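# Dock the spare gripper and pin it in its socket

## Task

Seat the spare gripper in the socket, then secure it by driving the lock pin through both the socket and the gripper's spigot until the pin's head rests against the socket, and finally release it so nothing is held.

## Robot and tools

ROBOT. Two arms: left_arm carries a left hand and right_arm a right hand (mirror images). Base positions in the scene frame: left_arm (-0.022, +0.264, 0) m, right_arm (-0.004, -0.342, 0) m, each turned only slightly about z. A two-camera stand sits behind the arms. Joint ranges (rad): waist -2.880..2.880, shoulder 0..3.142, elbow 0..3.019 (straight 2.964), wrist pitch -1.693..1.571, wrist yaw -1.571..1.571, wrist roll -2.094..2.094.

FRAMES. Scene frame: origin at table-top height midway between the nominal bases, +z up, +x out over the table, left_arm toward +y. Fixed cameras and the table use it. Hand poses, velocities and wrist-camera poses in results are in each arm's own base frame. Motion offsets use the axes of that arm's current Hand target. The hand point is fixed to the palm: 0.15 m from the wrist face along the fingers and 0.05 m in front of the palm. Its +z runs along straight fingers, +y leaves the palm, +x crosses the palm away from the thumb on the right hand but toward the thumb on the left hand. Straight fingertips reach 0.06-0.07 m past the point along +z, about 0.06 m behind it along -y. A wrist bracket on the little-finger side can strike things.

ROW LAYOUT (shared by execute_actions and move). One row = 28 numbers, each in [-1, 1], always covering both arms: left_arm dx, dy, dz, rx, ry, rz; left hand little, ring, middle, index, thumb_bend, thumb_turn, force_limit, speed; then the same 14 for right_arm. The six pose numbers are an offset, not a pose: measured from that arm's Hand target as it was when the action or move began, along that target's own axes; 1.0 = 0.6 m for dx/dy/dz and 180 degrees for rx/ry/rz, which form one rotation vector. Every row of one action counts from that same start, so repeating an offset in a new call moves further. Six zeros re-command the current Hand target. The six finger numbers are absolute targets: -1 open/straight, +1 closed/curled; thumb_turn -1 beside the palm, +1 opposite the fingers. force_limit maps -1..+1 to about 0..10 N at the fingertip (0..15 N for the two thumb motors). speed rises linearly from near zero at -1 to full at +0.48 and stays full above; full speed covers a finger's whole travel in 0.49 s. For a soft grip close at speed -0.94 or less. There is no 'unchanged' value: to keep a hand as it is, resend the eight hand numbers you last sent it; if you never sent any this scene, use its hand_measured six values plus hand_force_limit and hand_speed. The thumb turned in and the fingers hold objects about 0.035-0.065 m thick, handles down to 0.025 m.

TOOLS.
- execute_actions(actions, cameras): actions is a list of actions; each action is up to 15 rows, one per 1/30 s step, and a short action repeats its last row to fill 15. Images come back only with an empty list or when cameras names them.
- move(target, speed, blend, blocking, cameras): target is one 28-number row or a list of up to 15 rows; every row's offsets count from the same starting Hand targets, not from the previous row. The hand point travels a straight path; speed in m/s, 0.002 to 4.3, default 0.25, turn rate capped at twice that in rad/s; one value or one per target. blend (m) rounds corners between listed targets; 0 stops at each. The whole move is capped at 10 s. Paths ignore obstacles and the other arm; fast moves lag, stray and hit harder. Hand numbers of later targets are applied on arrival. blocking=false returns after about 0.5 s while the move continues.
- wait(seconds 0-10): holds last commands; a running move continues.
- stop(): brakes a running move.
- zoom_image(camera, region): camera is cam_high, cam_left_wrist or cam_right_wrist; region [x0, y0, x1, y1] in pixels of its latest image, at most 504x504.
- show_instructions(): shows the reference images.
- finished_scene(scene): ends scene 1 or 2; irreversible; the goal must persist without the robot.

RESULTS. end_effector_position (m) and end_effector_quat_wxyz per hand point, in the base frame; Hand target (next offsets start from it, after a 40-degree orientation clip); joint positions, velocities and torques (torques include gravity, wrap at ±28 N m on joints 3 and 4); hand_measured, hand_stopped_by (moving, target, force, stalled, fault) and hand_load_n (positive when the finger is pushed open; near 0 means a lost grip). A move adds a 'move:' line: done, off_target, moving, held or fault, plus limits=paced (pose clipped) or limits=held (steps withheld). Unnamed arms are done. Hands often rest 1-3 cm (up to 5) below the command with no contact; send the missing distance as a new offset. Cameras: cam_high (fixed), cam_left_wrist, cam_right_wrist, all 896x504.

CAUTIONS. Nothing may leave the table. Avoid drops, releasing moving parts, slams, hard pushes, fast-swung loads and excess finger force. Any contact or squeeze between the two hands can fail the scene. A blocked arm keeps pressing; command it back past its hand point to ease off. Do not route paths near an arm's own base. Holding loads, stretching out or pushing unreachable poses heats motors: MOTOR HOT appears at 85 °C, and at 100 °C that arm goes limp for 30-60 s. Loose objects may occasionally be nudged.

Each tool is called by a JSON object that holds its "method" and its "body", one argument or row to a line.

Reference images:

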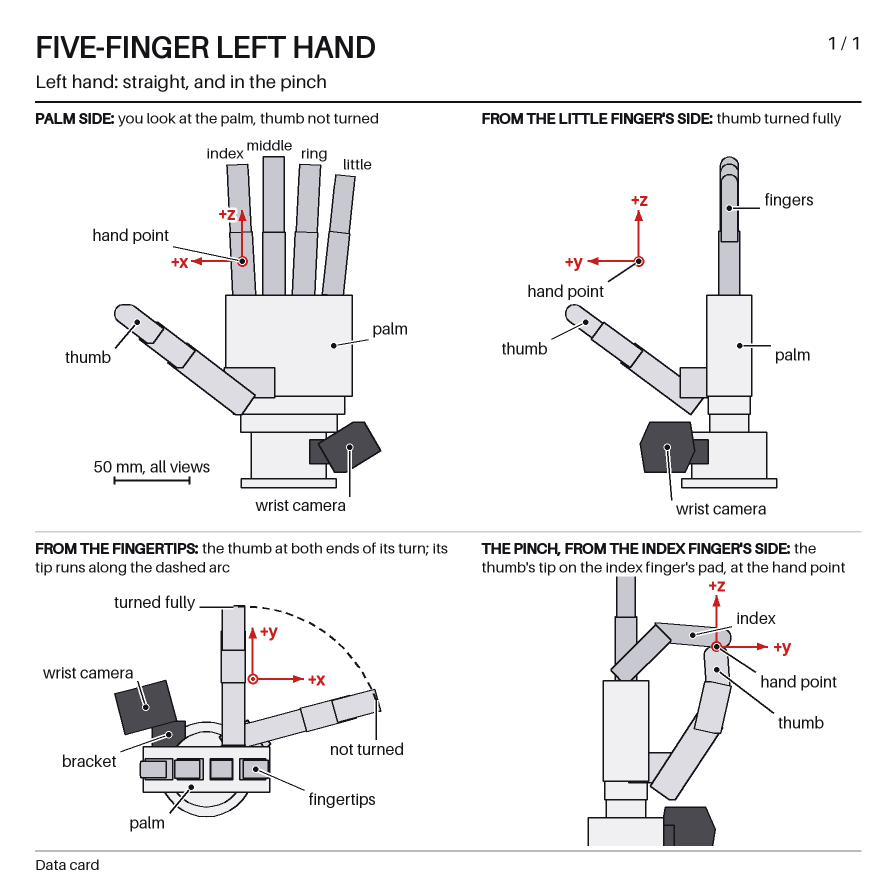

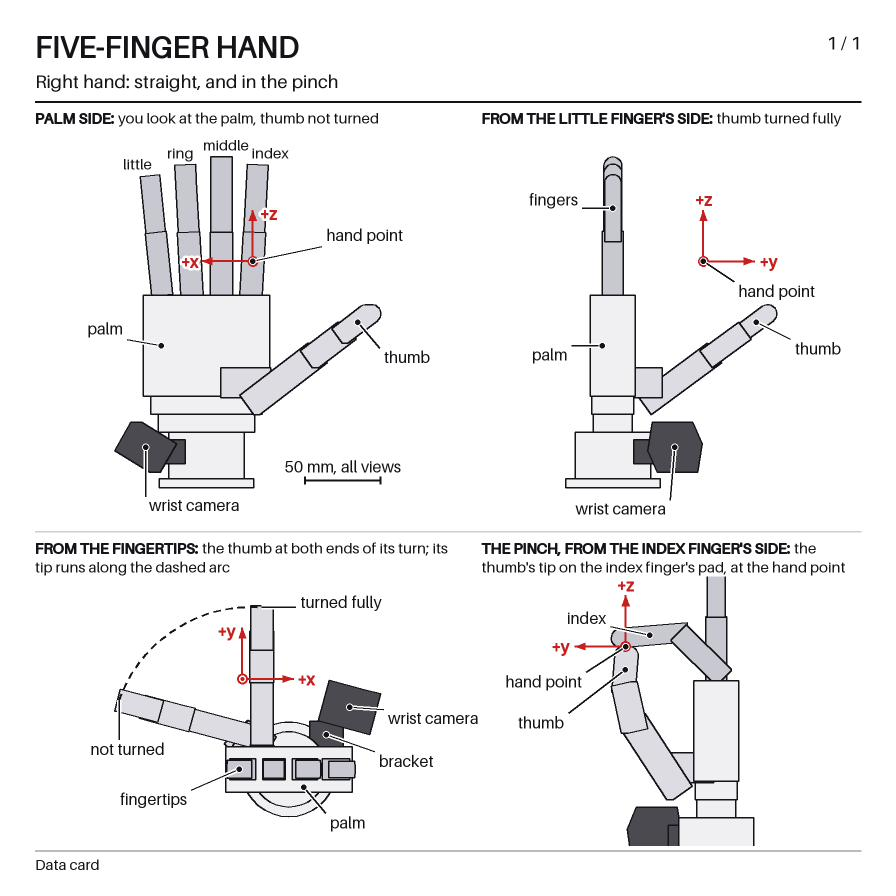

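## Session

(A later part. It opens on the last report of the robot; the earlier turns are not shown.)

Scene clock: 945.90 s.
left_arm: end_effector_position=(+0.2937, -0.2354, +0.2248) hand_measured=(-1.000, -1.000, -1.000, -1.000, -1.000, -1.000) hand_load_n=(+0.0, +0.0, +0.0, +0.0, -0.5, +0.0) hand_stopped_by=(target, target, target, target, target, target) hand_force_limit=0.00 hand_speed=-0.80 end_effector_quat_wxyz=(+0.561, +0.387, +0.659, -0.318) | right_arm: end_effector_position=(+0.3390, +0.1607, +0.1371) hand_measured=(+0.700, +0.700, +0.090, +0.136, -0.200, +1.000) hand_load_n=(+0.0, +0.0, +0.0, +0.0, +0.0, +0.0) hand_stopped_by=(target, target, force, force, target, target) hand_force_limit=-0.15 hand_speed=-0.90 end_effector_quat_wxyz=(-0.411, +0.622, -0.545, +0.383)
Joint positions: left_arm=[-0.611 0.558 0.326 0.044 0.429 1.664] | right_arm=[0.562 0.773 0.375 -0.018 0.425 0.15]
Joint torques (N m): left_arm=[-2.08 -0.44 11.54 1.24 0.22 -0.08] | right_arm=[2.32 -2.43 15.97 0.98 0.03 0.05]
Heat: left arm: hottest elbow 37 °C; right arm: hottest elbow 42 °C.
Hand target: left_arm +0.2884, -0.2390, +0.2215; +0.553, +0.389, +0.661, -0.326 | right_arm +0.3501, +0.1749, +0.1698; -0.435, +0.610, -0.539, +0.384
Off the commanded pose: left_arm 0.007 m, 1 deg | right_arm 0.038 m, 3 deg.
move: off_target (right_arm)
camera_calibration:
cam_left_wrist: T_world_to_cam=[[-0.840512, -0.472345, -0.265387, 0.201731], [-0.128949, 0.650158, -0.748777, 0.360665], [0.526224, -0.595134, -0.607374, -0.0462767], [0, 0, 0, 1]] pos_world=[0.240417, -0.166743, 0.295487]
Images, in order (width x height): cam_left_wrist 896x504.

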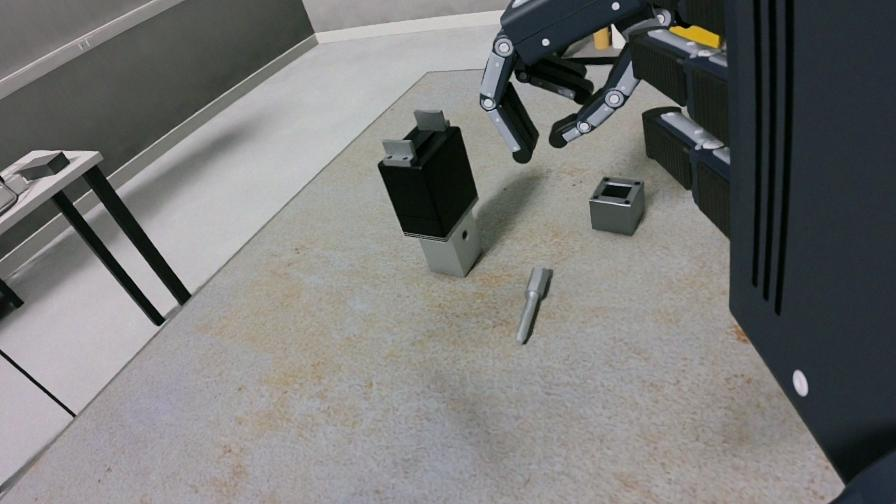

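{"method": "move", "body": {
  "target": [0,0,0,0,0,0,-1,-1,-1,-1,-1,-1,0,-0.8,0.0161,0.1986,0.0620,0,0,0,0.7,0.7,-0.35,-0.35,-0.3,1,0,-0.2],
  "speed": 0.15,
  "cameras": ["cam_right_wrist"]
}}

Scene clock: 955.87 s.
left_arm: end_effector_position=(+0.2937, -0.2354, +0.2248) hand_measured=(-1.000, -1.000, -1.000, -1.000, -1.000, -1.000) hand_load_n=(+0.0, +0.0, +0.0, +0.0, +0.0, +0.0) hand_stopped_by=(target, target, target, target, target, target) hand_force_limit=0.00 hand_speed=-0.80 end_effector_quat_wxyz=(+0.561, +0.387, +0.659, -0.318) | right_arm: end_effector_position=(+0.3482, +0.1710, +0.0503) hand_measured=(+0.700, +0.700, -0.350, -0.350, -0.300, +1.000) hand_load_n=(+0.0, +0.0, +0.0, +0.0, +0.0, +0.0) hand_stopped_by=(target, target, target, target, target, target) hand_force_limit=0.00 hand_speed=-0.20 end_effector_quat_wxyz=(-0.439, +0.611, -0.537, +0.382)
Joint positions: left_arm=[-0.611 0.558 0.326 0.044 0.429 1.664] | right_arm=[0.56 1.145 0.21 0.576 0.401 0.151]
Joint torques (N m): left_arm=[-2.2 -0.56 11.51 1.22 0.2 -0.09] | right_arm=[-0.67 -3.08 6.83 2.15 -0.1 -0.04]
Heat: left arm: hottest elbow 37 °C; right arm: hottest elbow 45 °C.
Hand target: left_arm +0.2884, -0.2390, +0.2215; +0.553, +0.389, +0.661, -0.326 | right_arm +0.3476, +0.1648, +0.0451; -0.435, +0.610, -0.539, +0.384
Off the commanded pose: left_arm 0.007 m, 1 deg | right_arm 0.008 m, 1 deg.
move: done
camera_calibration:
cam_right_wrist: T_world_to_cam=[[-0.2308, -0.309253, -0.922548, 0.18059], [-0.645932, 0.75778, -0.0924226, 0.103171], [0.72767, 0.574572, -0.374652, -0.217654], [0, 0, 0, 1]] pos_world=[0.266701, 0.102725, 0.0945942]
Images, in order (width x height): cam_right_wrist 896x504.

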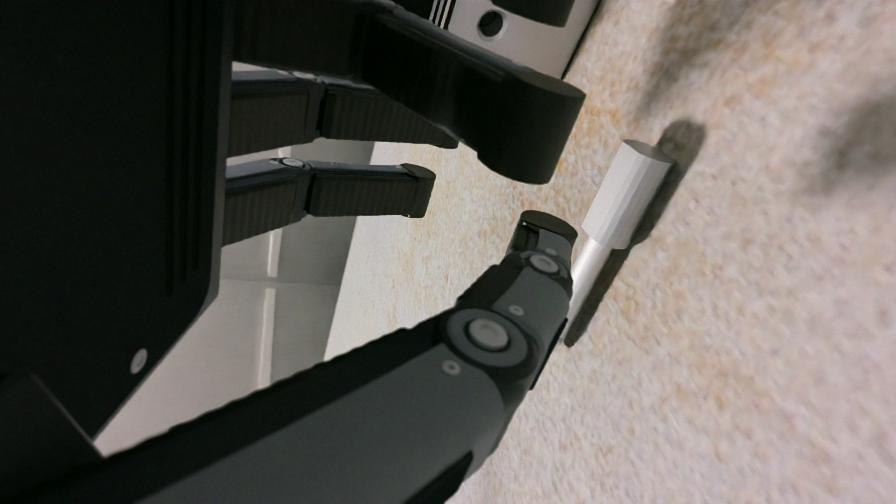

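{"method": "move", "body": {
  "target": [0,0,0,0,0,0,-1,-1,-1,-1,-1,-1,0,-0.8,0.0173,0.0560,0.0242,0,0,0,0.7,0.7,-0.35,-0.35,-0.3,1,0,-0.2],
  "speed": 0.08,
  "cameras": ["cam_right_wrist","cam_left_wrist"]
}}

{"method": "zoom_image", "body": {
  "camera": "cam_left_wrist",
  "region": [460, 220, 580, 340]
}}

Scene clock: 959.20 s.
left_arm: end_effector_position=(+0.2937, -0.2354, +0.2248) hand_measured=(-1.000, -1.000, -1.000, -1.000, -1.000, -1.000) hand_load_n=(+0.0, +0.0, +0.0, +0.0, +0.5, +0.0) hand_stopped_by=(target, target, target, target, target, target) hand_force_limit=0.00 hand_speed=-0.80 end_effector_quat_wxyz=(+0.561, +0.387, +0.659, -0.318) | right_arm: end_effector_position=(+0.3532, +0.1628, +0.0135) hand_measured=(+0.700, +0.700, -0.350, -0.350, -0.300, +1.000) hand_load_n=(+0.0, +0.0, +0.0, +0.0, +0.5, +0.0) hand_stopped_by=(target, target, target, target, target, target) hand_force_limit=0.00 hand_speed=-0.20 end_effector_quat_wxyz=(-0.441, +0.610, -0.537, +0.380)
Joint positions: left_arm=[-0.611 0.558 0.326 0.044 0.429 1.664] | right_arm=[0.514 1.382 0.175 0.855 0.356 0.137]
Joint torques (N m): left_arm=[-2.2 -0.62 11.55 1.24 0.21 -0.08] | right_arm=[-0.97 -4.84 4.48 2.07 -0.11 -0.11]
Heat: left arm: hottest elbow 37 °C; right arm: hottest elbow 44 °C.
Hand target: left_arm +0.2884, -0.2390, +0.2215; +0.553, +0.389, +0.661, -0.326 | right_arm +0.3516, +0.1549, +0.0085; -0.435, +0.610, -0.540, +0.384
Off the commanded pose: left_arm 0.007 m, 1 deg | right_arm 0.009 m, 1 deg.
move: done
camera_calibration:
cam_left_wrist: T_world_to_cam=[[-0.840512, -0.472345, -0.265387, 0.201731], [-0.128949, 0.650158, -0.748777, 0.360665], [0.526224, -0.595134, -0.607374, -0.0462767], [0, 0, 0, 1]] pos_world=[0.240417, -0.166743, 0.295487]
cam_right_wrist: T_world_to_cam=[[-0.229973, -0.305202, -0.924102, 0.144268], [-0.646534, 0.757637, -0.0893267, 0.109405], [0.727396, 0.576921, -0.37156, -0.230674], [0, 0, 0, 1]] pos_world=[0.271703, 0.094222, 0.0573819]
Images, in order (width x height): cam_left_wrist 896x504, cam_right_wrist 896x504.

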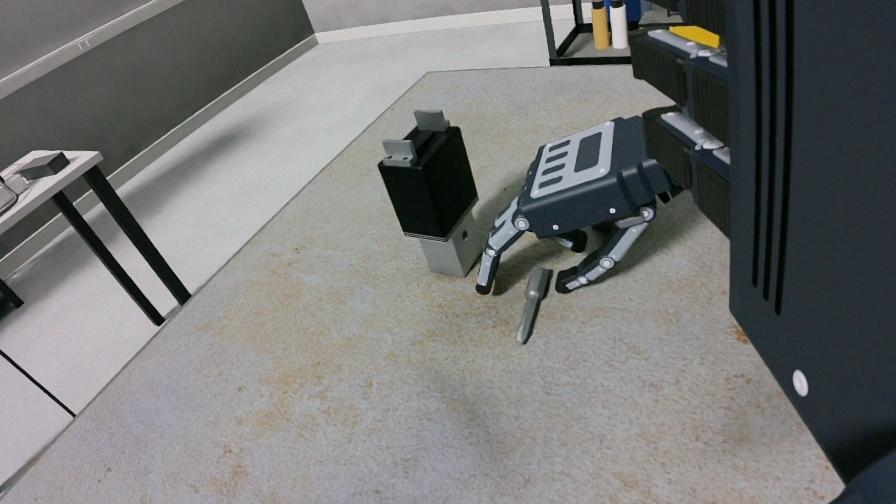

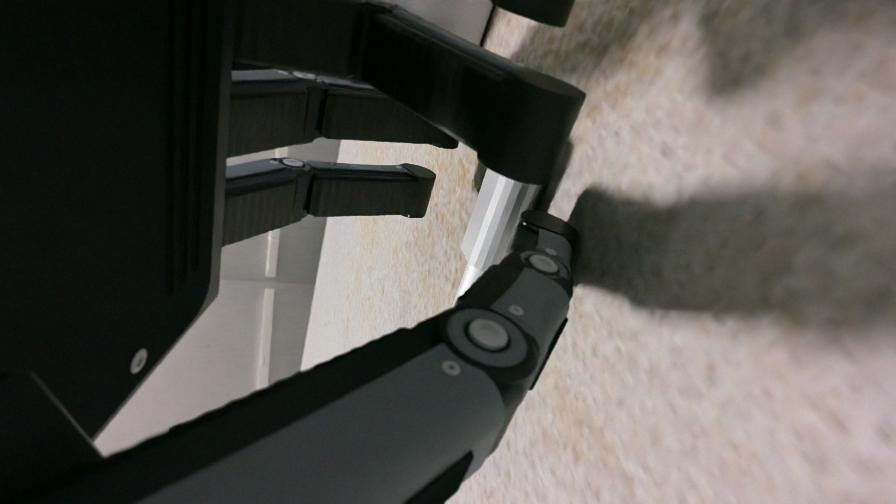

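Scaled by 4.200 from the camera's 896x504 image, which has a finer 1280x720 frame.

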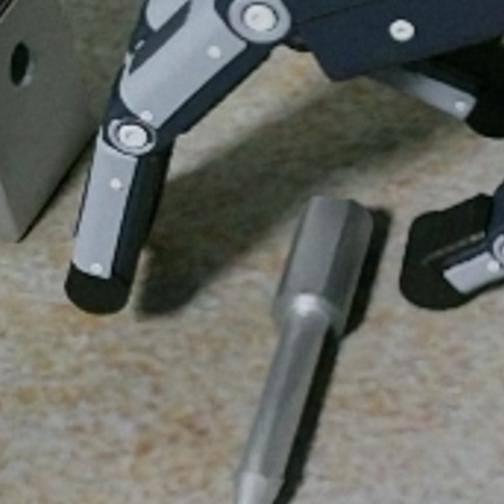

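{"method": "move", "body": {
  "target": [0,0,0,0,0,0,-1,-1,-1,-1,-1,-1,0,-0.8,0,0,0,0,0,0,0.7,0.7,0.4,0.4,-0.3,1,-0.5,-0.88],
  "cameras": ["cam_left_wrist","cam_right_wrist"]
}}

{"method": "zoom_image", "body": {
  "camera": "cam_left_wrist",
  "region": [460, 220, 580, 340]
}}

Scene clock: 962.07 s.
left_arm: end_effector_position=(+0.2937, -0.2354, +0.2248) hand_measured=(-1.000, -1.000, -1.000, -1.000, -1.000, -1.000) hand_load_n=(+0.0, +0.0, -0.5, +0.0, +0.0, +0.0) hand_stopped_by=(target, target, target, target, target, target) hand_force_limit=0.00 hand_speed=-0.80 end_effector_quat_wxyz=(+0.561, +0.387, +0.659, -0.318) | right_arm: end_effector_position=(+0.3539, +0.1630, +0.0146) hand_measured=(+0.700, +0.700, +0.106, +0.150, -0.302, +1.000) hand_load_n=(+0.0, +0.0, +2.0, +5.0, +3.5, -2.0) hand_stopped_by=(target, target, force, force, target, target) hand_force_limit=-0.50 hand_speed=-0.88 end_effector_quat_wxyz=(-0.442, +0.609, -0.537, +0.381)
Joint positions: left_arm=[-0.611 0.558 0.326 0.044 0.429 1.664] | right_arm=[0.514 1.382 0.175 0.861 0.356 0.136]
Joint torques (N m): left_arm=[-2.14 -0.5 11.54 1.2 0.21 -0.08] | right_arm=[-0.79 -4.72 4.59 2.02 -0.12 -0.11]
Heat: left arm: hottest elbow 37 °C; right arm: hottest elbow 43 °C.
Hand target: left_arm +0.2884, -0.2390, +0.2215; +0.553, +0.389, +0.661, -0.326 | right_arm +0.3516, +0.1549, +0.0086; -0.435, +0.610, -0.539, +0.384
Off the commanded pose: left_arm 0.007 m, 1 deg | right_arm 0.010 m, 1 deg.
move: done
camera_calibration:
cam_left_wrist: T_world_to_cam=[[-0.840512, -0.472345, -0.265387, 0.201731], [-0.128949, 0.650158, -0.748777, 0.360665], [0.526224, -0.595134, -0.607374, -0.0462767], [0, 0, 0, 1]] pos_world=[0.240417, -0.166743, 0.295487]
cam_right_wrist: T_world_to_cam=[[-0.225834, -0.303535, -0.92567, 0.143857], [-0.64627, 0.757689, -0.0907831, 0.109722], [0.728926, 0.577731, -0.367278, -0.231579], [0, 0, 0, 1]] pos_world=[0.272202, 0.094321, 0.0580712]
Images, in order (width x height): cam_left_wrist 896x504, cam_right_wrist 896x504.

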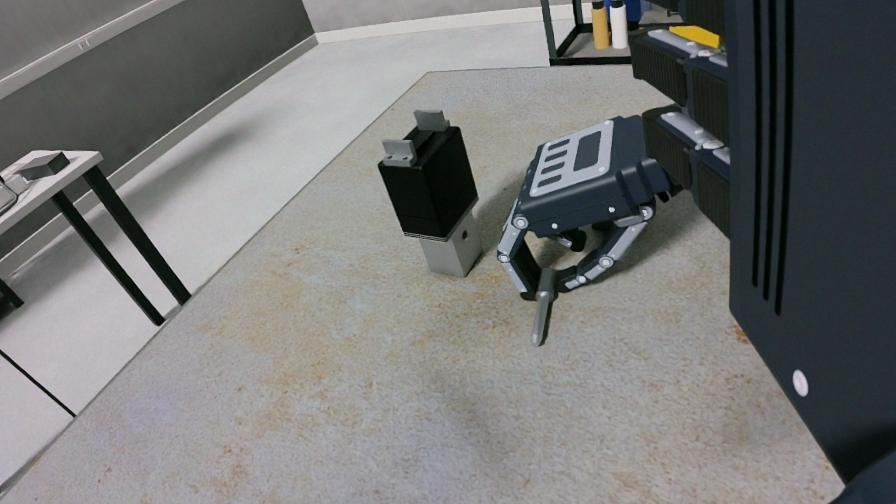

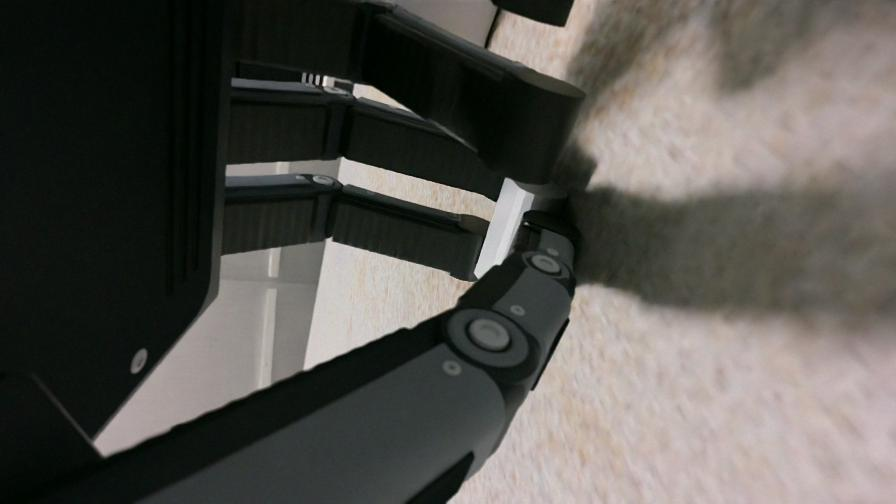

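Scaled by 4.200 from the camera's 896x504 image, which has a finer 1280x720 frame.

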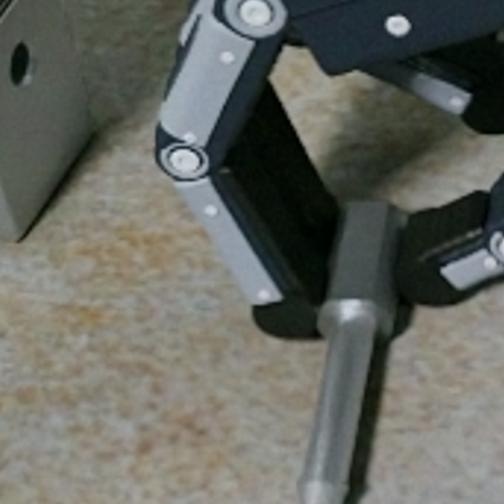

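{"method": "execute_actions", "body": {
  "actions": [],
  "cameras": ["cam_left_wrist","cam_right_wrist"]
}}

Scene clock: 972.10 s.
left_arm: end_effector_position=(+0.2937, -0.2354, +0.2248) hand_measured=(-1.000, -1.000, -1.000, -1.000, -1.000, -1.000) hand_load_n=(+0.0, +0.0, +0.0, +0.0, +0.0, +0.0) hand_stopped_by=(target, target, target, target, target, target) hand_force_limit=0.00 hand_speed=-0.80 end_effector_quat_wxyz=(+0.561, +0.387, +0.659, -0.318) | right_arm: end_effector_position=(+0.3539, +0.1630, +0.0146) hand_measured=(+0.700, +0.700, +0.106, +0.150, -0.302, +1.000) hand_load_n=(+0.0, +0.0, +1.5, +5.0, +3.5, -2.0) hand_stopped_by=(target, target, force, force, target, target) hand_force_limit=-0.50 hand_speed=-0.88 end_effector_quat_wxyz=(-0.442, +0.609, -0.537, +0.381)
Joint positions: left_arm=[-0.611 0.558 0.326 0.044 0.429 1.664] | right_arm=[0.514 1.382 0.175 0.861 0.356 0.136]
Joint velocities: within noise
Joint torques (N m): left_arm=[-2.26 -0.56 11.62 1.22 0.2 -0.08] | right_arm=[-0.73 -4.48 4.46 1.87 -0.11 -0.09]
Motor temperatures (°C): left_arm=[30 27 37 27 26 28] | right_arm=[28 29 42 28 30 28]
Heat: left arm: hottest elbow 37 °C; right arm: hottest elbow 42 °C.
Hand target: left_arm +0.2884, -0.2390, +0.2215; +0.553, +0.389, +0.661, -0.326 | right_arm +0.3516, +0.1549, +0.0086; -0.435, +0.610, -0.539, +0.384
Off the commanded pose: left_arm 0.007 m, 1 deg | right_arm 0.010 m, 1 deg.
camera_calibration:
cam_left_wrist: T_world_to_cam=[[-0.840512, -0.472345, -0.265387, 0.201731], [-0.128949, 0.650158, -0.748777, 0.360665], [0.526224, -0.595134, -0.607374, -0.0462767], [0, 0, 0, 1]] pos_world=[0.240417, -0.166743, 0.295487]
cam_right_wrist: T_world_to_cam=[[-0.225834, -0.303535, -0.92567, 0.143857], [-0.64627, 0.757689, -0.0907831, 0.109722], [0.728926, 0.577731, -0.367278, -0.231579], [0, 0, 0, 1]] pos_world=[0.272202, 0.094321, 0.0580712]
Images, in order (width x height): cam_left_wrist 896x504, cam_right_wrist 896x504.

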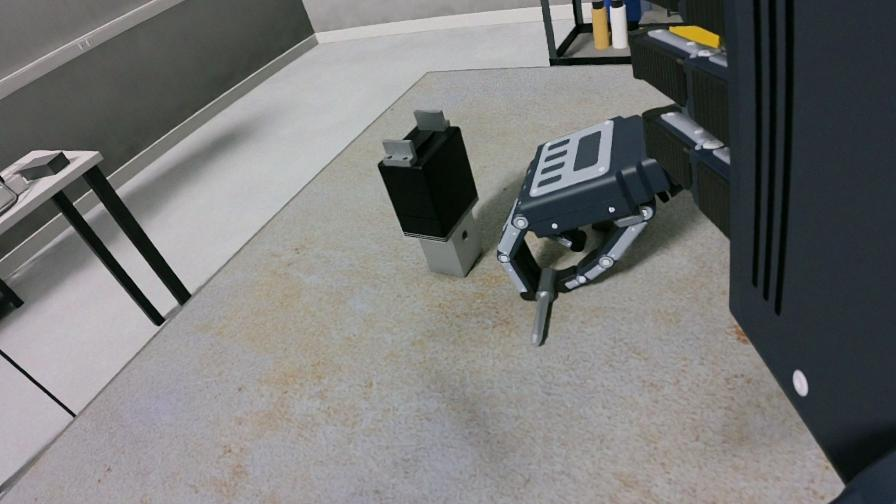

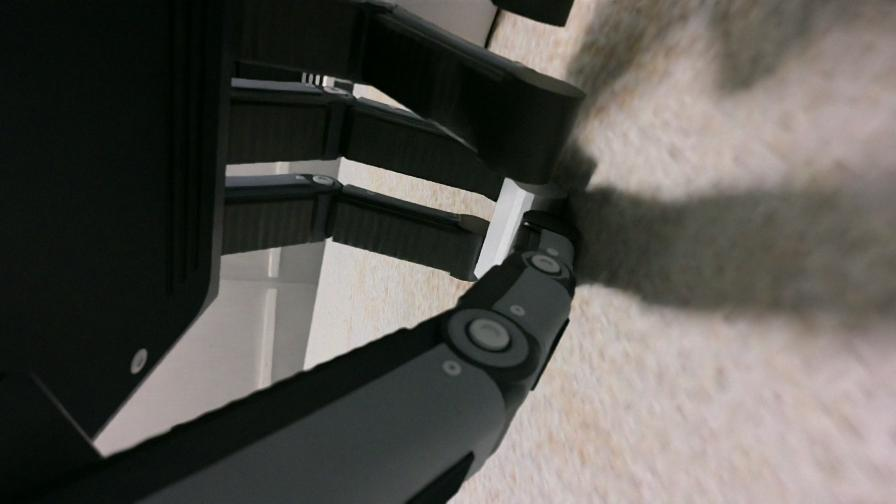

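{"method": "zoom_image", "body": {
  "camera": "cam_left_wrist",
  "region": [460, 220, 640, 360]
}}

{"method": "zoom_image", "body": {
  "camera": "cam_right_wrist",
  "region": [440, 150, 620, 300]
}}

Scaled by 2.800 from the camera's 896x504 image, which has a finer 1280x720 frame.

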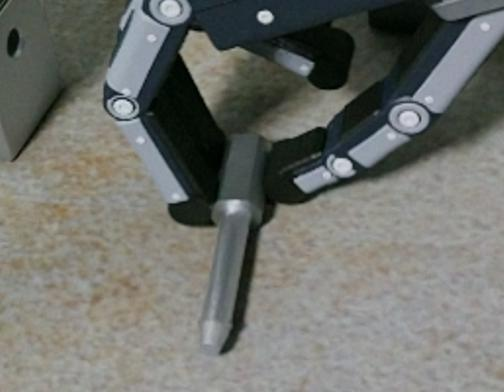

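Scaled by 2.800 from the camera's 896x504 image, which has a finer 1280x720 frame.

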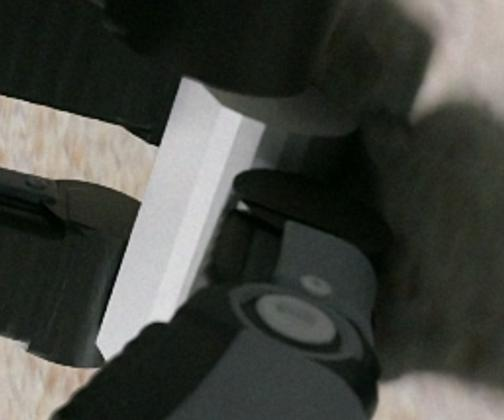

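{"method": "execute_actions", "body": {
  "actions": [
    [[0,0,0,0,0,0,-1,-1,-1,-1,-1,-1,0,-0.8,0,0,0,0,0,0,0.7,0.7,0.3,0.3,-0.3,1,0.1,-0.9]]
  ],
  "cameras": []
}}

Scene clock: 975.03 s.
left_arm: end_effector_position=(+0.2937, -0.2354, +0.2248) hand_measured=(-1.000, -1.000, -1.000, -1.000, -1.000, -1.000) hand_load_n=(+0.0, +0.0, +0.0, +0.0, +0.0, +0.0) hand_stopped_by=(target, target, target, target, target, target) hand_force_limit=0.00 hand_speed=-0.80 end_effector_quat_wxyz=(+0.561, +0.387, +0.659, -0.318) | right_arm: end_effector_position=(+0.3540, +0.1631, +0.0148) hand_measured=(+0.700, +0.700, +0.122, +0.158, -0.302, +1.000) hand_load_n=(+0.0, +0.0, +8.5, +6.0, +7.5, -1.0) hand_stopped_by=(target, target, force, force, target, target) hand_force_limit=0.10 hand_speed=-0.90 end_effector_quat_wxyz=(-0.443, +0.609, -0.537, +0.381)
Joint positions: left_arm=[-0.611 0.558 0.326 0.044 0.429 1.664] | right_arm=[0.514 1.382 0.175 0.862 0.356 0.136]
Joint torques (N m): left_arm=[-2.32 -0.5 11.55 1.18 0.21 -0.08] | right_arm=[-0.62 -4.95 4.49 2 -0.11 -0.09]
Heat: left arm: hottest elbow 37 °C; right arm: hottest elbow 41 °C.
Hand target: left_arm +0.2884, -0.2390, +0.2215; +0.553, +0.389, +0.661, -0.326 | right_arm +0.3516, +0.1549, +0.0086; -0.435, +0.610, -0.539, +0.384
Off the commanded pose: left_arm 0.007 m, 1 deg | right_arm 0.011 m, 1 deg.
Step readings (end_effector_position of left_arm | right_arm):
0: (+0.2937, -0.2354, +0.2248) | (+0.3539, +0.1630, +0.0146)
1: (+0.2937, -0.2354, +0.2248) | (+0.3539, +0.1630, +0.0146)
2: (+0.2937, -0.2354, +0.2248) | (+0.3539, +0.1630, +0.0146)
4: (+0.2937, -0.2354, +0.2248) | (+0.3540, +0.1631, +0.0147)
8: (+0.2937, -0.2354, +0.2248) | (+0.3540, +0.1631, +0.0148)
15: (+0.2937, -0.2354, +0.2248) | (+0.3540, +0.1631, +0.0148)
No camera images: "cameras" was empty.

{"method": "move", "body": {
  "target": [0,0,0,0,0,0,-1,-1,-1,-1,-1,-1,0,-0.8,-0.0336,-0.2548,-0.0862,0,0,0,0.7,0.7,0.3,0.3,-0.3,1,0.1,-0.9],
  "speed": 0.1,
  "cameras": ["cam_left_wrist"]
}}

Scene clock: 978.57 s.
left_arm: end_effector_position=(+0.2937, -0.2354, +0.2248) hand_measured=(-1.000, -1.000, -1.000, -1.000, -1.000, -1.000) hand_load_n=(+0.0, +0.0, +0.0, +0.0, +0.0, +0.0) hand_stopped_by=(target, target, target, target, target, target) hand_force_limit=0.00 hand_speed=-0.80 end_effector_quat_wxyz=(+0.561, +0.387, +0.659, -0.318) | right_arm: end_effector_position=(+0.3375, +0.1598, +0.1339) hand_measured=(+0.700, +0.700, +0.122, +0.158, -0.302, +1.000) hand_load_n=(+0.0, +0.0, +8.5, +5.5, +7.5, -0.5) hand_stopped_by=(target, target, force, force, target, target) hand_force_limit=0.10 hand_speed=-0.90 end_effector_quat_wxyz=(-0.408, +0.625, -0.545, +0.382)
Joint positions: left_arm=[-0.611 0.558 0.326 0.044 0.429 1.664] | right_arm=[0.562 0.774 0.371 -0.022 0.426 0.149]
Joint torques (N m): left_arm=[-2.26 -0.5 11.55 1.22 0.21 -0.08] | right_arm=[2.2 -3.02 16.2 0.98 0.05 0.09]
Heat: left arm: hottest elbow 37 °C; right arm: hottest elbow 41 °C.
Hand target: left_arm +0.2884, -0.2390, +0.2215; +0.553, +0.389, +0.661, -0.326 | right_arm +0.3502, +0.1750, +0.1700; -0.435, +0.610, -0.539, +0.384
Off the commanded pose: left_arm 0.007 m, 1 deg | right_arm 0.041 m, 4 deg.
move: off_target (right_arm)
camera_calibration:
cam_left_wrist: T_world_to_cam=[[-0.840512, -0.472345, -0.265387, 0.201731], [-0.128949, 0.650158, -0.748777, 0.360665], [0.526224, -0.595134, -0.607374, -0.0462767], [0, 0, 0, 1]] pos_world=[0.240417, -0.166743, 0.295487]
Images, in order (width x height): cam_left_wrist 896x504.

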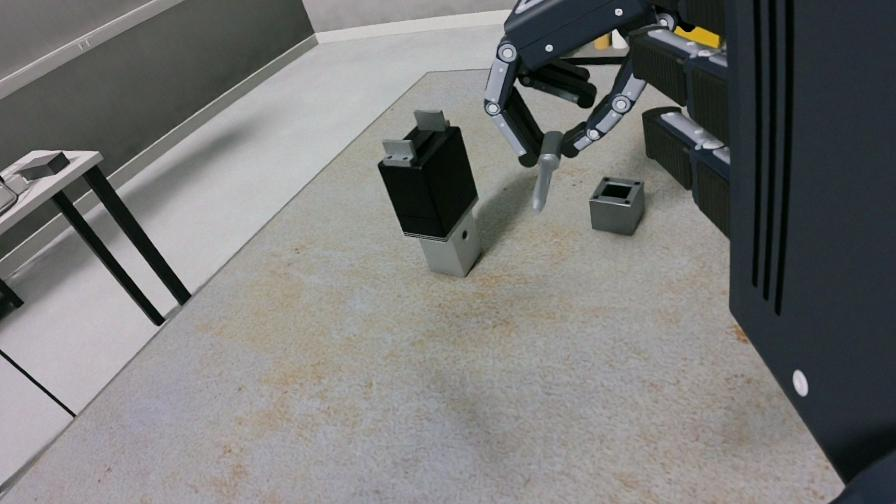

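{"method": "zoom_image", "body": {
  "camera": "cam_left_wrist",
  "region": [470, 90, 640, 230]
}}

Scaled by 2.965 from the camera's 896x504 image, which has a finer 1280x720 frame.

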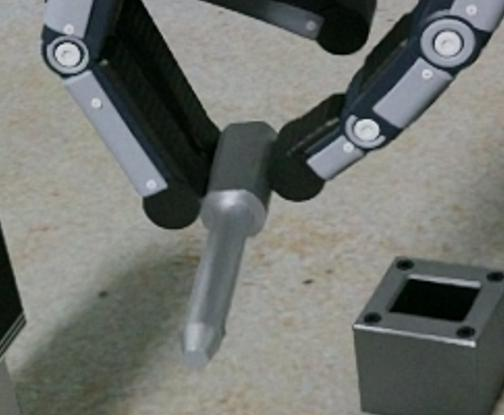

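{"method": "move", "body": {
  "target": [0,0,0,0,0,0,-1,-1,-1,-1,-1,-1,0,-0.8,0.0165,-0.0307,-0.0131,-0.2459,0.3732,0.4369,1.0,1.0,0.3,0.3,-0.3,1,0.1,-0.9],
  "speed": 0.2,
  "cameras": ["cam_left_wrist"]
}}

Scene clock: 995.47 s.
left_arm: end_effector_position=(+0.2937, -0.2354, +0.2248) hand_measured=(-1.000, -1.000, -1.000, -1.000, -1.000, -1.000) hand_load_n=(+0.0, +0.0, +0.0, +0.0, +0.0, +0.0) hand_stopped_by=(target, target, target, target, target, target) hand_force_limit=0.00 hand_speed=-0.80 end_effector_quat_wxyz=(+0.561, +0.387, +0.659, -0.318) | right_arm: end_effector_position=(+0.3312, +0.1624, +0.1718) hand_measured=(+1.000, +1.000, +0.122, +0.158, -0.302, +1.000) hand_load_n=(+0.5, +0.0, +8.5, +5.5, +7.0, -0.5) hand_stopped_by=(target, target, force, force, target, target) hand_force_limit=0.10 hand_speed=-0.90 end_effector_quat_wxyz=(-0.016, +0.010, +0.995, -0.095)
Joint positions: left_arm=[-0.611 0.558 0.326 0.044 0.429 1.664] | right_arm=[0.432 1.254 1.087 -1.516 0.158 2.033]
Joint torques (N m): left_arm=[-2.26 -0.56 11.55 1.26 0.21 -0.07] | right_arm=[-0.73 -7 14.78 -0.64 -0.14 0.08]
Heat: left arm: hottest elbow 37 °C; right arm: hottest elbow 45 °C.
Hand target: left_arm +0.2884, -0.2390, +0.2215; +0.553, +0.389, +0.661, -0.326 | right_arm +0.3500, +0.1650, +0.1901; -0.002, +0.023, +0.996, -0.087
Off the commanded pose: left_arm 0.007 m, 1 deg | right_arm 0.026 m, 2 deg.
move: off_target (right_arm)
camera_calibration:
cam_left_wrist: T_world_to_cam=[[-0.840512, -0.472345, -0.265387, 0.201731], [-0.128949, 0.650158, -0.748777, 0.360665], [0.526224, -0.595134, -0.607374, -0.0462767], [0, 0, 0, 1]] pos_world=[0.240417, -0.166743, 0.295487]
Images, in order (width x height): cam_left_wrist 896x504.

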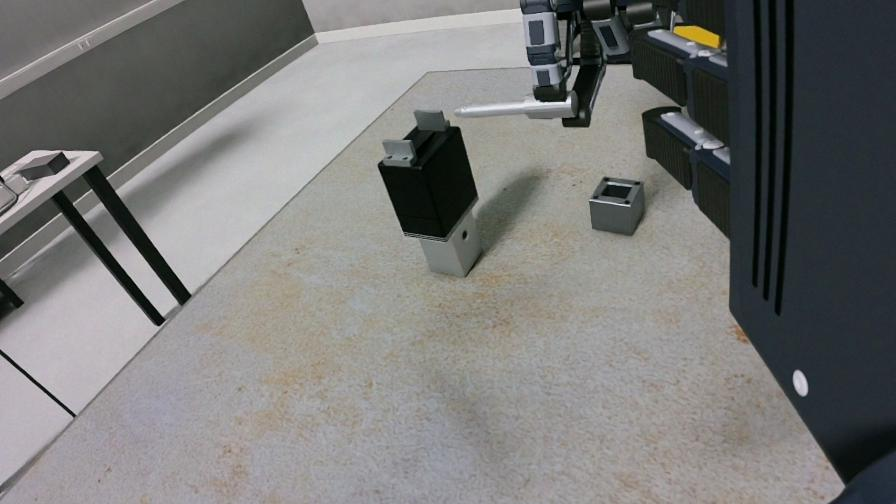

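{"method": "move", "body": {
  "target": [0,0,0,0,0,0,-1,-1,-1,-1,-1,-1,0,-0.8,-0.0222,-0.0187,0.2743,0.0011,0.0040,0.0032,1.0,1.0,0.3,0.3,-0.3,1,0.1,-0.9],
  "speed": 0.12,
  "cameras": ["cam_left_wrist","cam_right_wrist"]
}}

Scene clock: 1007.63 s.
left_arm: end_effector_position=(+0.2937, -0.2354, +0.2248) hand_measured=(-1.000, -1.000, -1.000, -1.000, -1.000, -1.000) hand_load_n=(+0.0, +0.0, +0.0, +0.0, +0.0, +0.0) hand_stopped_by=(target, target, target, target, target, target) hand_force_limit=0.00 hand_speed=-0.80 end_effector_quat_wxyz=(+0.561, +0.387, +0.659, -0.318) | right_arm: end_effector_position=(+0.3609, +0.1306, +0.0365) hand_measured=(+1.000, +1.000, +0.122, +0.158, -0.302, +1.000) hand_load_n=(+0.0, +0.0, +8.5, +5.5, +7.5, -0.5) hand_stopped_by=(target, target, force, force, target, target) hand_force_limit=0.10 hand_speed=-0.90 end_effector_quat_wxyz=(-0.004, +0.026, +0.996, -0.087)
Joint positions: left_arm=[-0.611 0.558 0.326 0.044 0.429 1.664] | right_arm=[0.315 1.409 0.849 -1.077 0.162 1.942]
Joint torques (N m): left_arm=[-2.26 -0.67 11.55 1.21 0.21 -0.08] | right_arm=[-0.73 -8.18 7.9 0.39 -0.04 -0.08]
Motor temperatures (°C): left_arm=[30 27 37 27 26 28] | right_arm=[28 29 47 28 30 28]
Heat: left arm: hottest elbow 37 °C; right arm: hottest elbow 47 °C.
Hand target: left_arm +0.2884, -0.2390, +0.2215; +0.553, +0.389, +0.661, -0.326 | right_arm +0.3612, +0.1249, +0.0298; -0.008, +0.029, +0.996, -0.089
Off the commanded pose: left_arm 0.007 m, 1 deg | right_arm 0.009 m, 1 deg.
move: done
camera_calibration:
cam_left_wrist: T_world_to_cam=[[-0.840512, -0.472345, -0.265387, 0.201731], [-0.128949, 0.650158, -0.748777, 0.360665], [0.526224, -0.595134, -0.607374, -0.0462767], [0, 0, 0, 1]] pos_world=[0.240417, -0.166743, 0.295487]
cam_right_wrist: T_world_to_cam=[[-0.232224, 0.950166, -0.207984, -0.031747], [0.854561, 0.301432, 0.422923, -0.359993], [0.46454, -0.079522, -0.881975, -0.0099113], [0, 0, 0, 1]] pos_world=[0.304868, 0.13789, 0.136905]
Images, in order (width x height): cam_left_wrist 896x504, cam_right_wrist 896x504.

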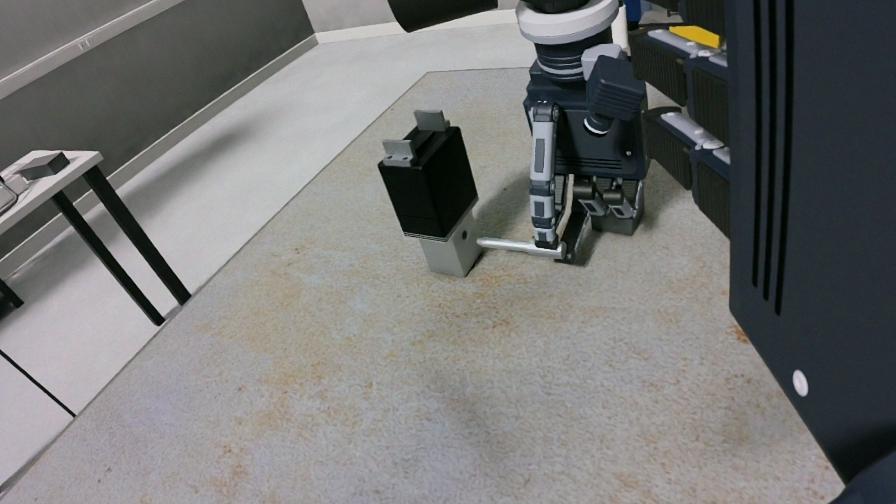

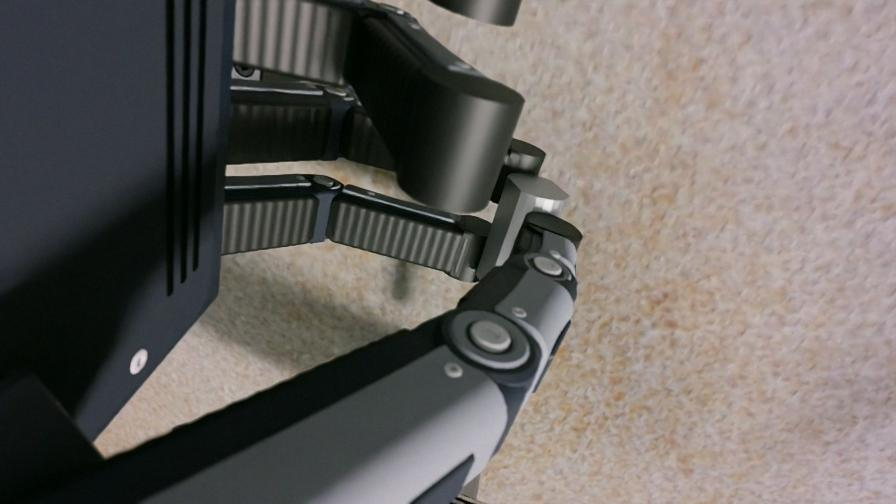

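{"method": "zoom_image", "body": {
  "camera": "cam_left_wrist",
  "region": [410, 200, 590, 300]
}}

{"method": "zoom_image", "body": {
  "camera": "cam_left_wrist",
  "region": [450, 215, 530, 260]
}}

{"method": "zoom_image", "body": {
  "camera": "cam_left_wrist",
  "region": [520, 225, 600, 270]
}}

Scaled by 2.800 from the camera's 896x504 image, which has a finer 1280x720 frame.

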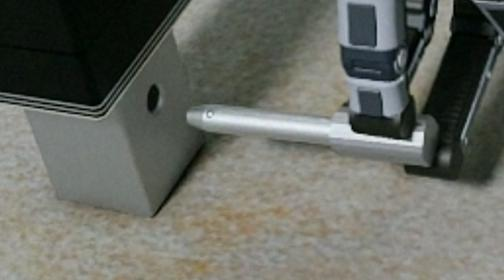

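Scaled by 6.300 from the camera's 896x504 image, which has a finer 1280x720 frame.

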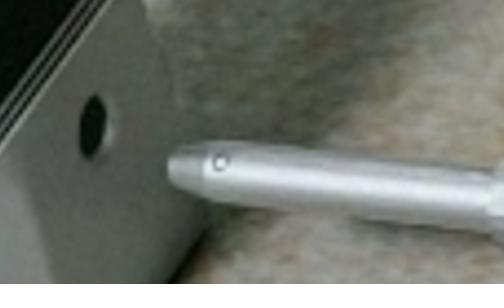

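Scaled by 6.300 from the camera's 896x504 image, which has a finer 1280x720 frame.

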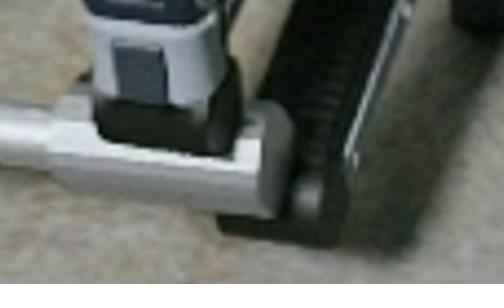

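{"method": "move", "body": {
  "target": [-0.0173,0.1750,0.0955,0,0,0,-1,-1,-1,-1,-1,-1,0,-0.8,0,0,0,0,0,0,1.0,1.0,0.3,0.3,-0.3,1,0.1,-0.9],
  "speed": 0.2,
  "cameras": ["cam_left_wrist"]
}}

{"method": "zoom_image", "body": {
  "camera": "cam_left_wrist",
  "region": [280, 180, 460, 290]
}}

Scene clock: 1016.63 s.
left_arm: end_effector_position=(+0.3818, -0.2304, +0.1787) hand_measured=(-1.000, -1.000, -1.000, -1.000, -1.000, -1.000) hand_load_n=(+0.0, +0.0, +0.0, +0.0, +0.0, +0.0) hand_stopped_by=(target, target, target, target, target, target) hand_force_limit=0.00 hand_speed=-0.80 end_effector_quat_wxyz=(+0.518, +0.382, +0.689, -0.334) | right_arm: end_effector_position=(+0.3609, +0.1306, +0.0365) hand_measured=(+1.000, +1.000, +0.122, +0.158, -0.302, +1.000) hand_load_n=(+0.0, +0.0, +8.5, +5.5, +7.0, -0.5) hand_stopped_by=(target, target, force, force, target, target) hand_force_limit=0.10 hand_speed=-0.90 end_effector_quat_wxyz=(-0.004, +0.026, +0.996, -0.087)
Joint positions: left_arm=[-0.381 0.988 0.431 0.245 0.673 1.704] | right_arm=[0.315 1.409 0.849 -1.077 0.162 1.942]
Joint torques (N m): left_arm=[-0.44 -2.84 16.85 2.21 0.31 0.16] | right_arm=[-0.15 -8.53 7.84 0.43 -0.03 -0.1]
Heat: left arm: hottest elbow 37 °C; right arm: hottest elbow 45 °C.
Hand target: left_arm +0.4084, -0.2389, +0.2215; +0.553, +0.389, +0.661, -0.326 | right_arm +0.3612, +0.1248, +0.0298; -0.008, +0.029, +0.996, -0.089
Off the commanded pose: left_arm 0.051 m, 5 deg | right_arm 0.009 m, 1 deg.
move: off_target (left_arm)
camera_calibration:
cam_left_wrist: T_world_to_cam=[[-0.871196, -0.453772, -0.187374, 0.268008], [-0.195671, 0.670987, -0.715185, 0.358442], [0.450256, -0.586403, -0.673351, -0.0749205], [0, 0, 0, 1]] pos_world=[0.337358, -0.162829, 0.256122]
Images, in order (width x height): cam_left_wrist 896x504.

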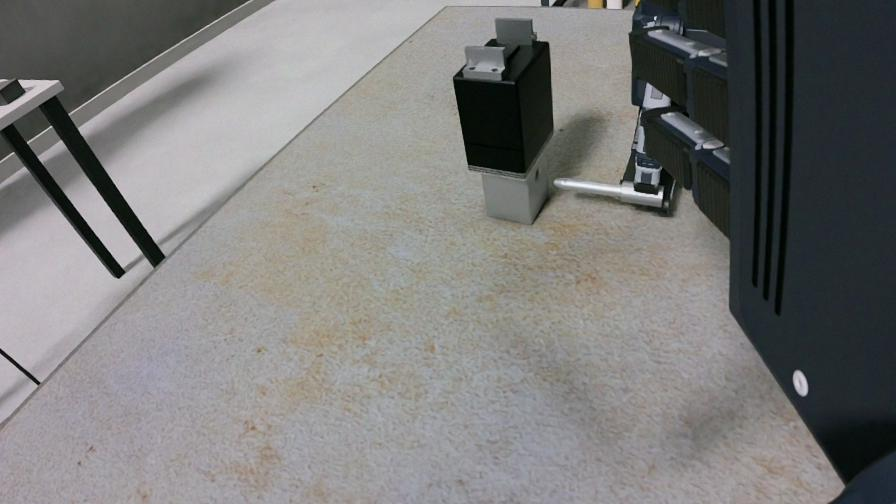

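Scaled by 2.800 from the camera's 896x504 image, which has a finer 1280x720 frame.

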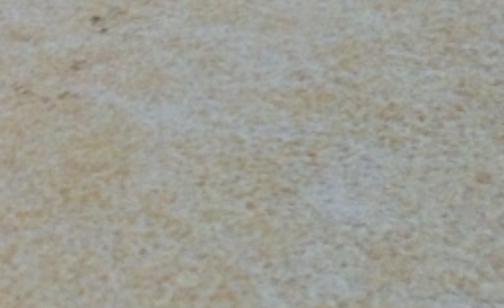

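{"method": "zoom_image", "body": {
  "camera": "cam_left_wrist",
  "region": [520, 155, 600, 200]
}}

{"method": "zoom_image", "body": {
  "camera": "cam_left_wrist",
  "region": [600, 170, 680, 215]
}}

Scaled by 6.300 from the camera's 896x504 image, which has a finer 1280x720 frame.

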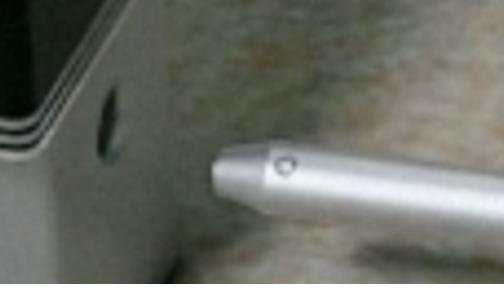

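Scaled by 6.300 from the camera's 896x504 image, which has a finer 1280x720 frame.

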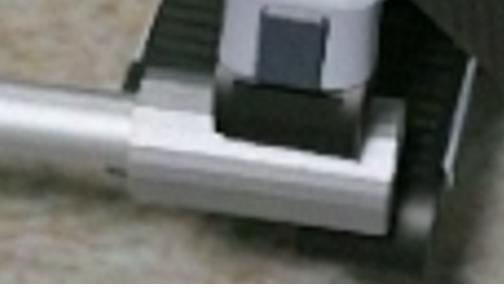

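{"method": "zoom_image", "body": {
  "camera": "cam_left_wrist",
  "region": [530, 155, 680, 225]
}}

{"method": "zoom_image", "body": {
  "camera": "cam_left_wrist",
  "region": [530, 165, 570, 190]
}}

Scaled by 3.360 from the camera's 896x504 image, which has a finer 1280x720 frame.

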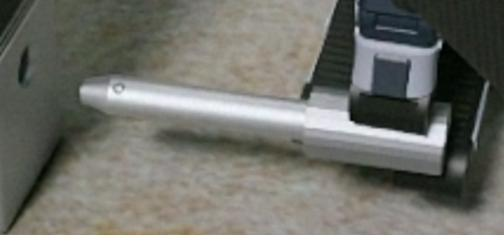

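Scaled by 12.600 from the camera's 896x504 image, which has a finer 1280x720 frame.

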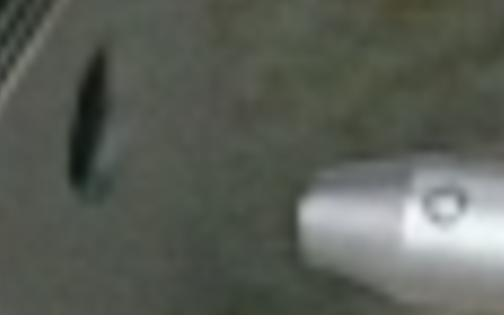

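{"method": "move", "body": {
  "target": [0,0,0,0,0,0,-1,-1,-1,-1,-1,-1,0,-0.8,-0.0433,0.0042,-0.0402,-0.0065,-0.0052,0.0330,1.0,1.0,0.3,0.3,-0.3,1,0.1,-0.9],
  "speed": 0.04,
  "cameras": ["cam_left_wrist"]
}}

{"method": "zoom_image", "body": {
  "camera": "cam_left_wrist",
  "region": [530, 155, 680, 225]
}}

{"method": "zoom_image", "body": {
  "camera": "cam_left_wrist",
  "region": [530, 165, 570, 190]
}}

Scene clock: 1050.07 s.
left_arm: end_effector_position=(+0.3818, -0.2304, +0.1787) hand_measured=(-1.000, -1.000, -1.000, -1.000, -1.000, -1.000) hand_load_n=(+0.0, +0.0, +0.0, +0.0, +0.0, +0.0) hand_stopped_by=(target, target, target, target, target, target) hand_force_limit=0.00 hand_speed=-0.80 end_effector_quat_wxyz=(+0.518, +0.382, +0.689, -0.334) | right_arm: end_effector_position=(+0.3665, +0.1295, +0.0406) hand_measured=(+1.000, +1.000, +0.122, +0.158, -0.302, +1.000) hand_load_n=(+0.0, +0.0, +8.5, +5.5, +7.0, -0.5) hand_stopped_by=(target, target, force, force, target, target) hand_force_limit=0.10 hand_speed=-0.90 end_effector_quat_wxyz=(-0.006, +0.067, +0.994, -0.085)
Joint positions: left_arm=[-0.381 0.988 0.431 0.245 0.673 1.704] | right_arm=[0.314 1.412 0.863 -1.096 0.153 2.024]
Joint torques (N m): left_arm=[-0.32 -2.9 16.85 2.33 0.29 0.16] | right_arm=[-0.91 -7.94 12.78 -0.51 -0.18 0.1]
Motor temperatures (°C): left_arm=[30 27 41 27 26 28] | right_arm=[28 29 42 28 29 28]
Heat: left arm: hottest elbow 41 °C; right arm: hottest elbow 42 °C.
Hand target: left_arm +0.4084, -0.2389, +0.2215; +0.553, +0.389, +0.661, -0.326 | right_arm +0.3879, +0.1300, +0.0529; +0.005, +0.080, +0.994, -0.079
Off the commanded pose: left_arm 0.051 m, 5 deg | right_arm 0.025 m, 2 deg.
move: off_target (left_arm, right_arm)
camera_calibration:
cam_left_wrist: T_world_to_cam=[[-0.871196, -0.453772, -0.187374, 0.268008], [-0.195671, 0.670987, -0.715185, 0.358442], [0.450256, -0.586403, -0.673351, -0.0749205], [0, 0, 0, 1]] pos_world=[0.337358, -0.162829, 0.256122]
Images, in order (width x height): cam_left_wrist 896x504.

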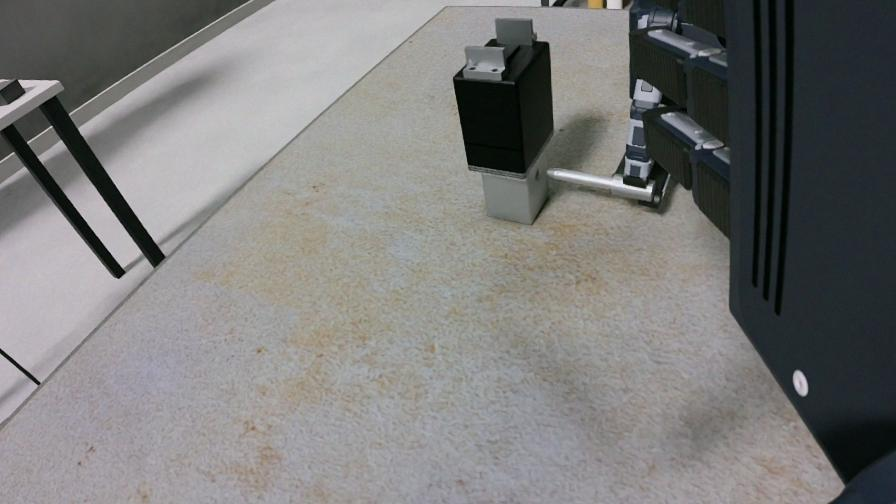

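Scaled by 3.360 from the camera's 896x504 image, which has a finer 1280x720 frame.

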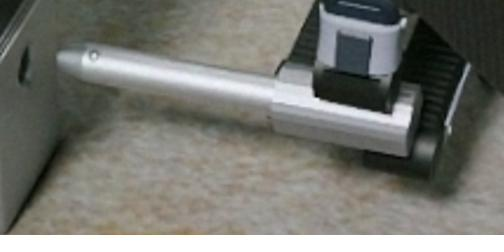

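Scaled by 12.600 from the camera's 896x504 image, which has a finer 1280x720 frame.

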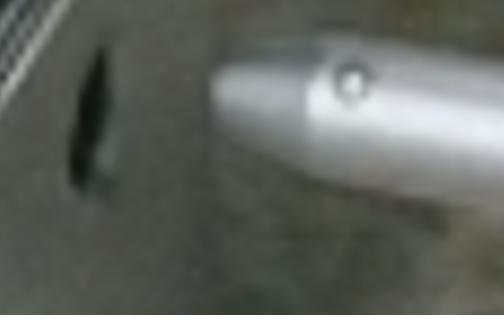

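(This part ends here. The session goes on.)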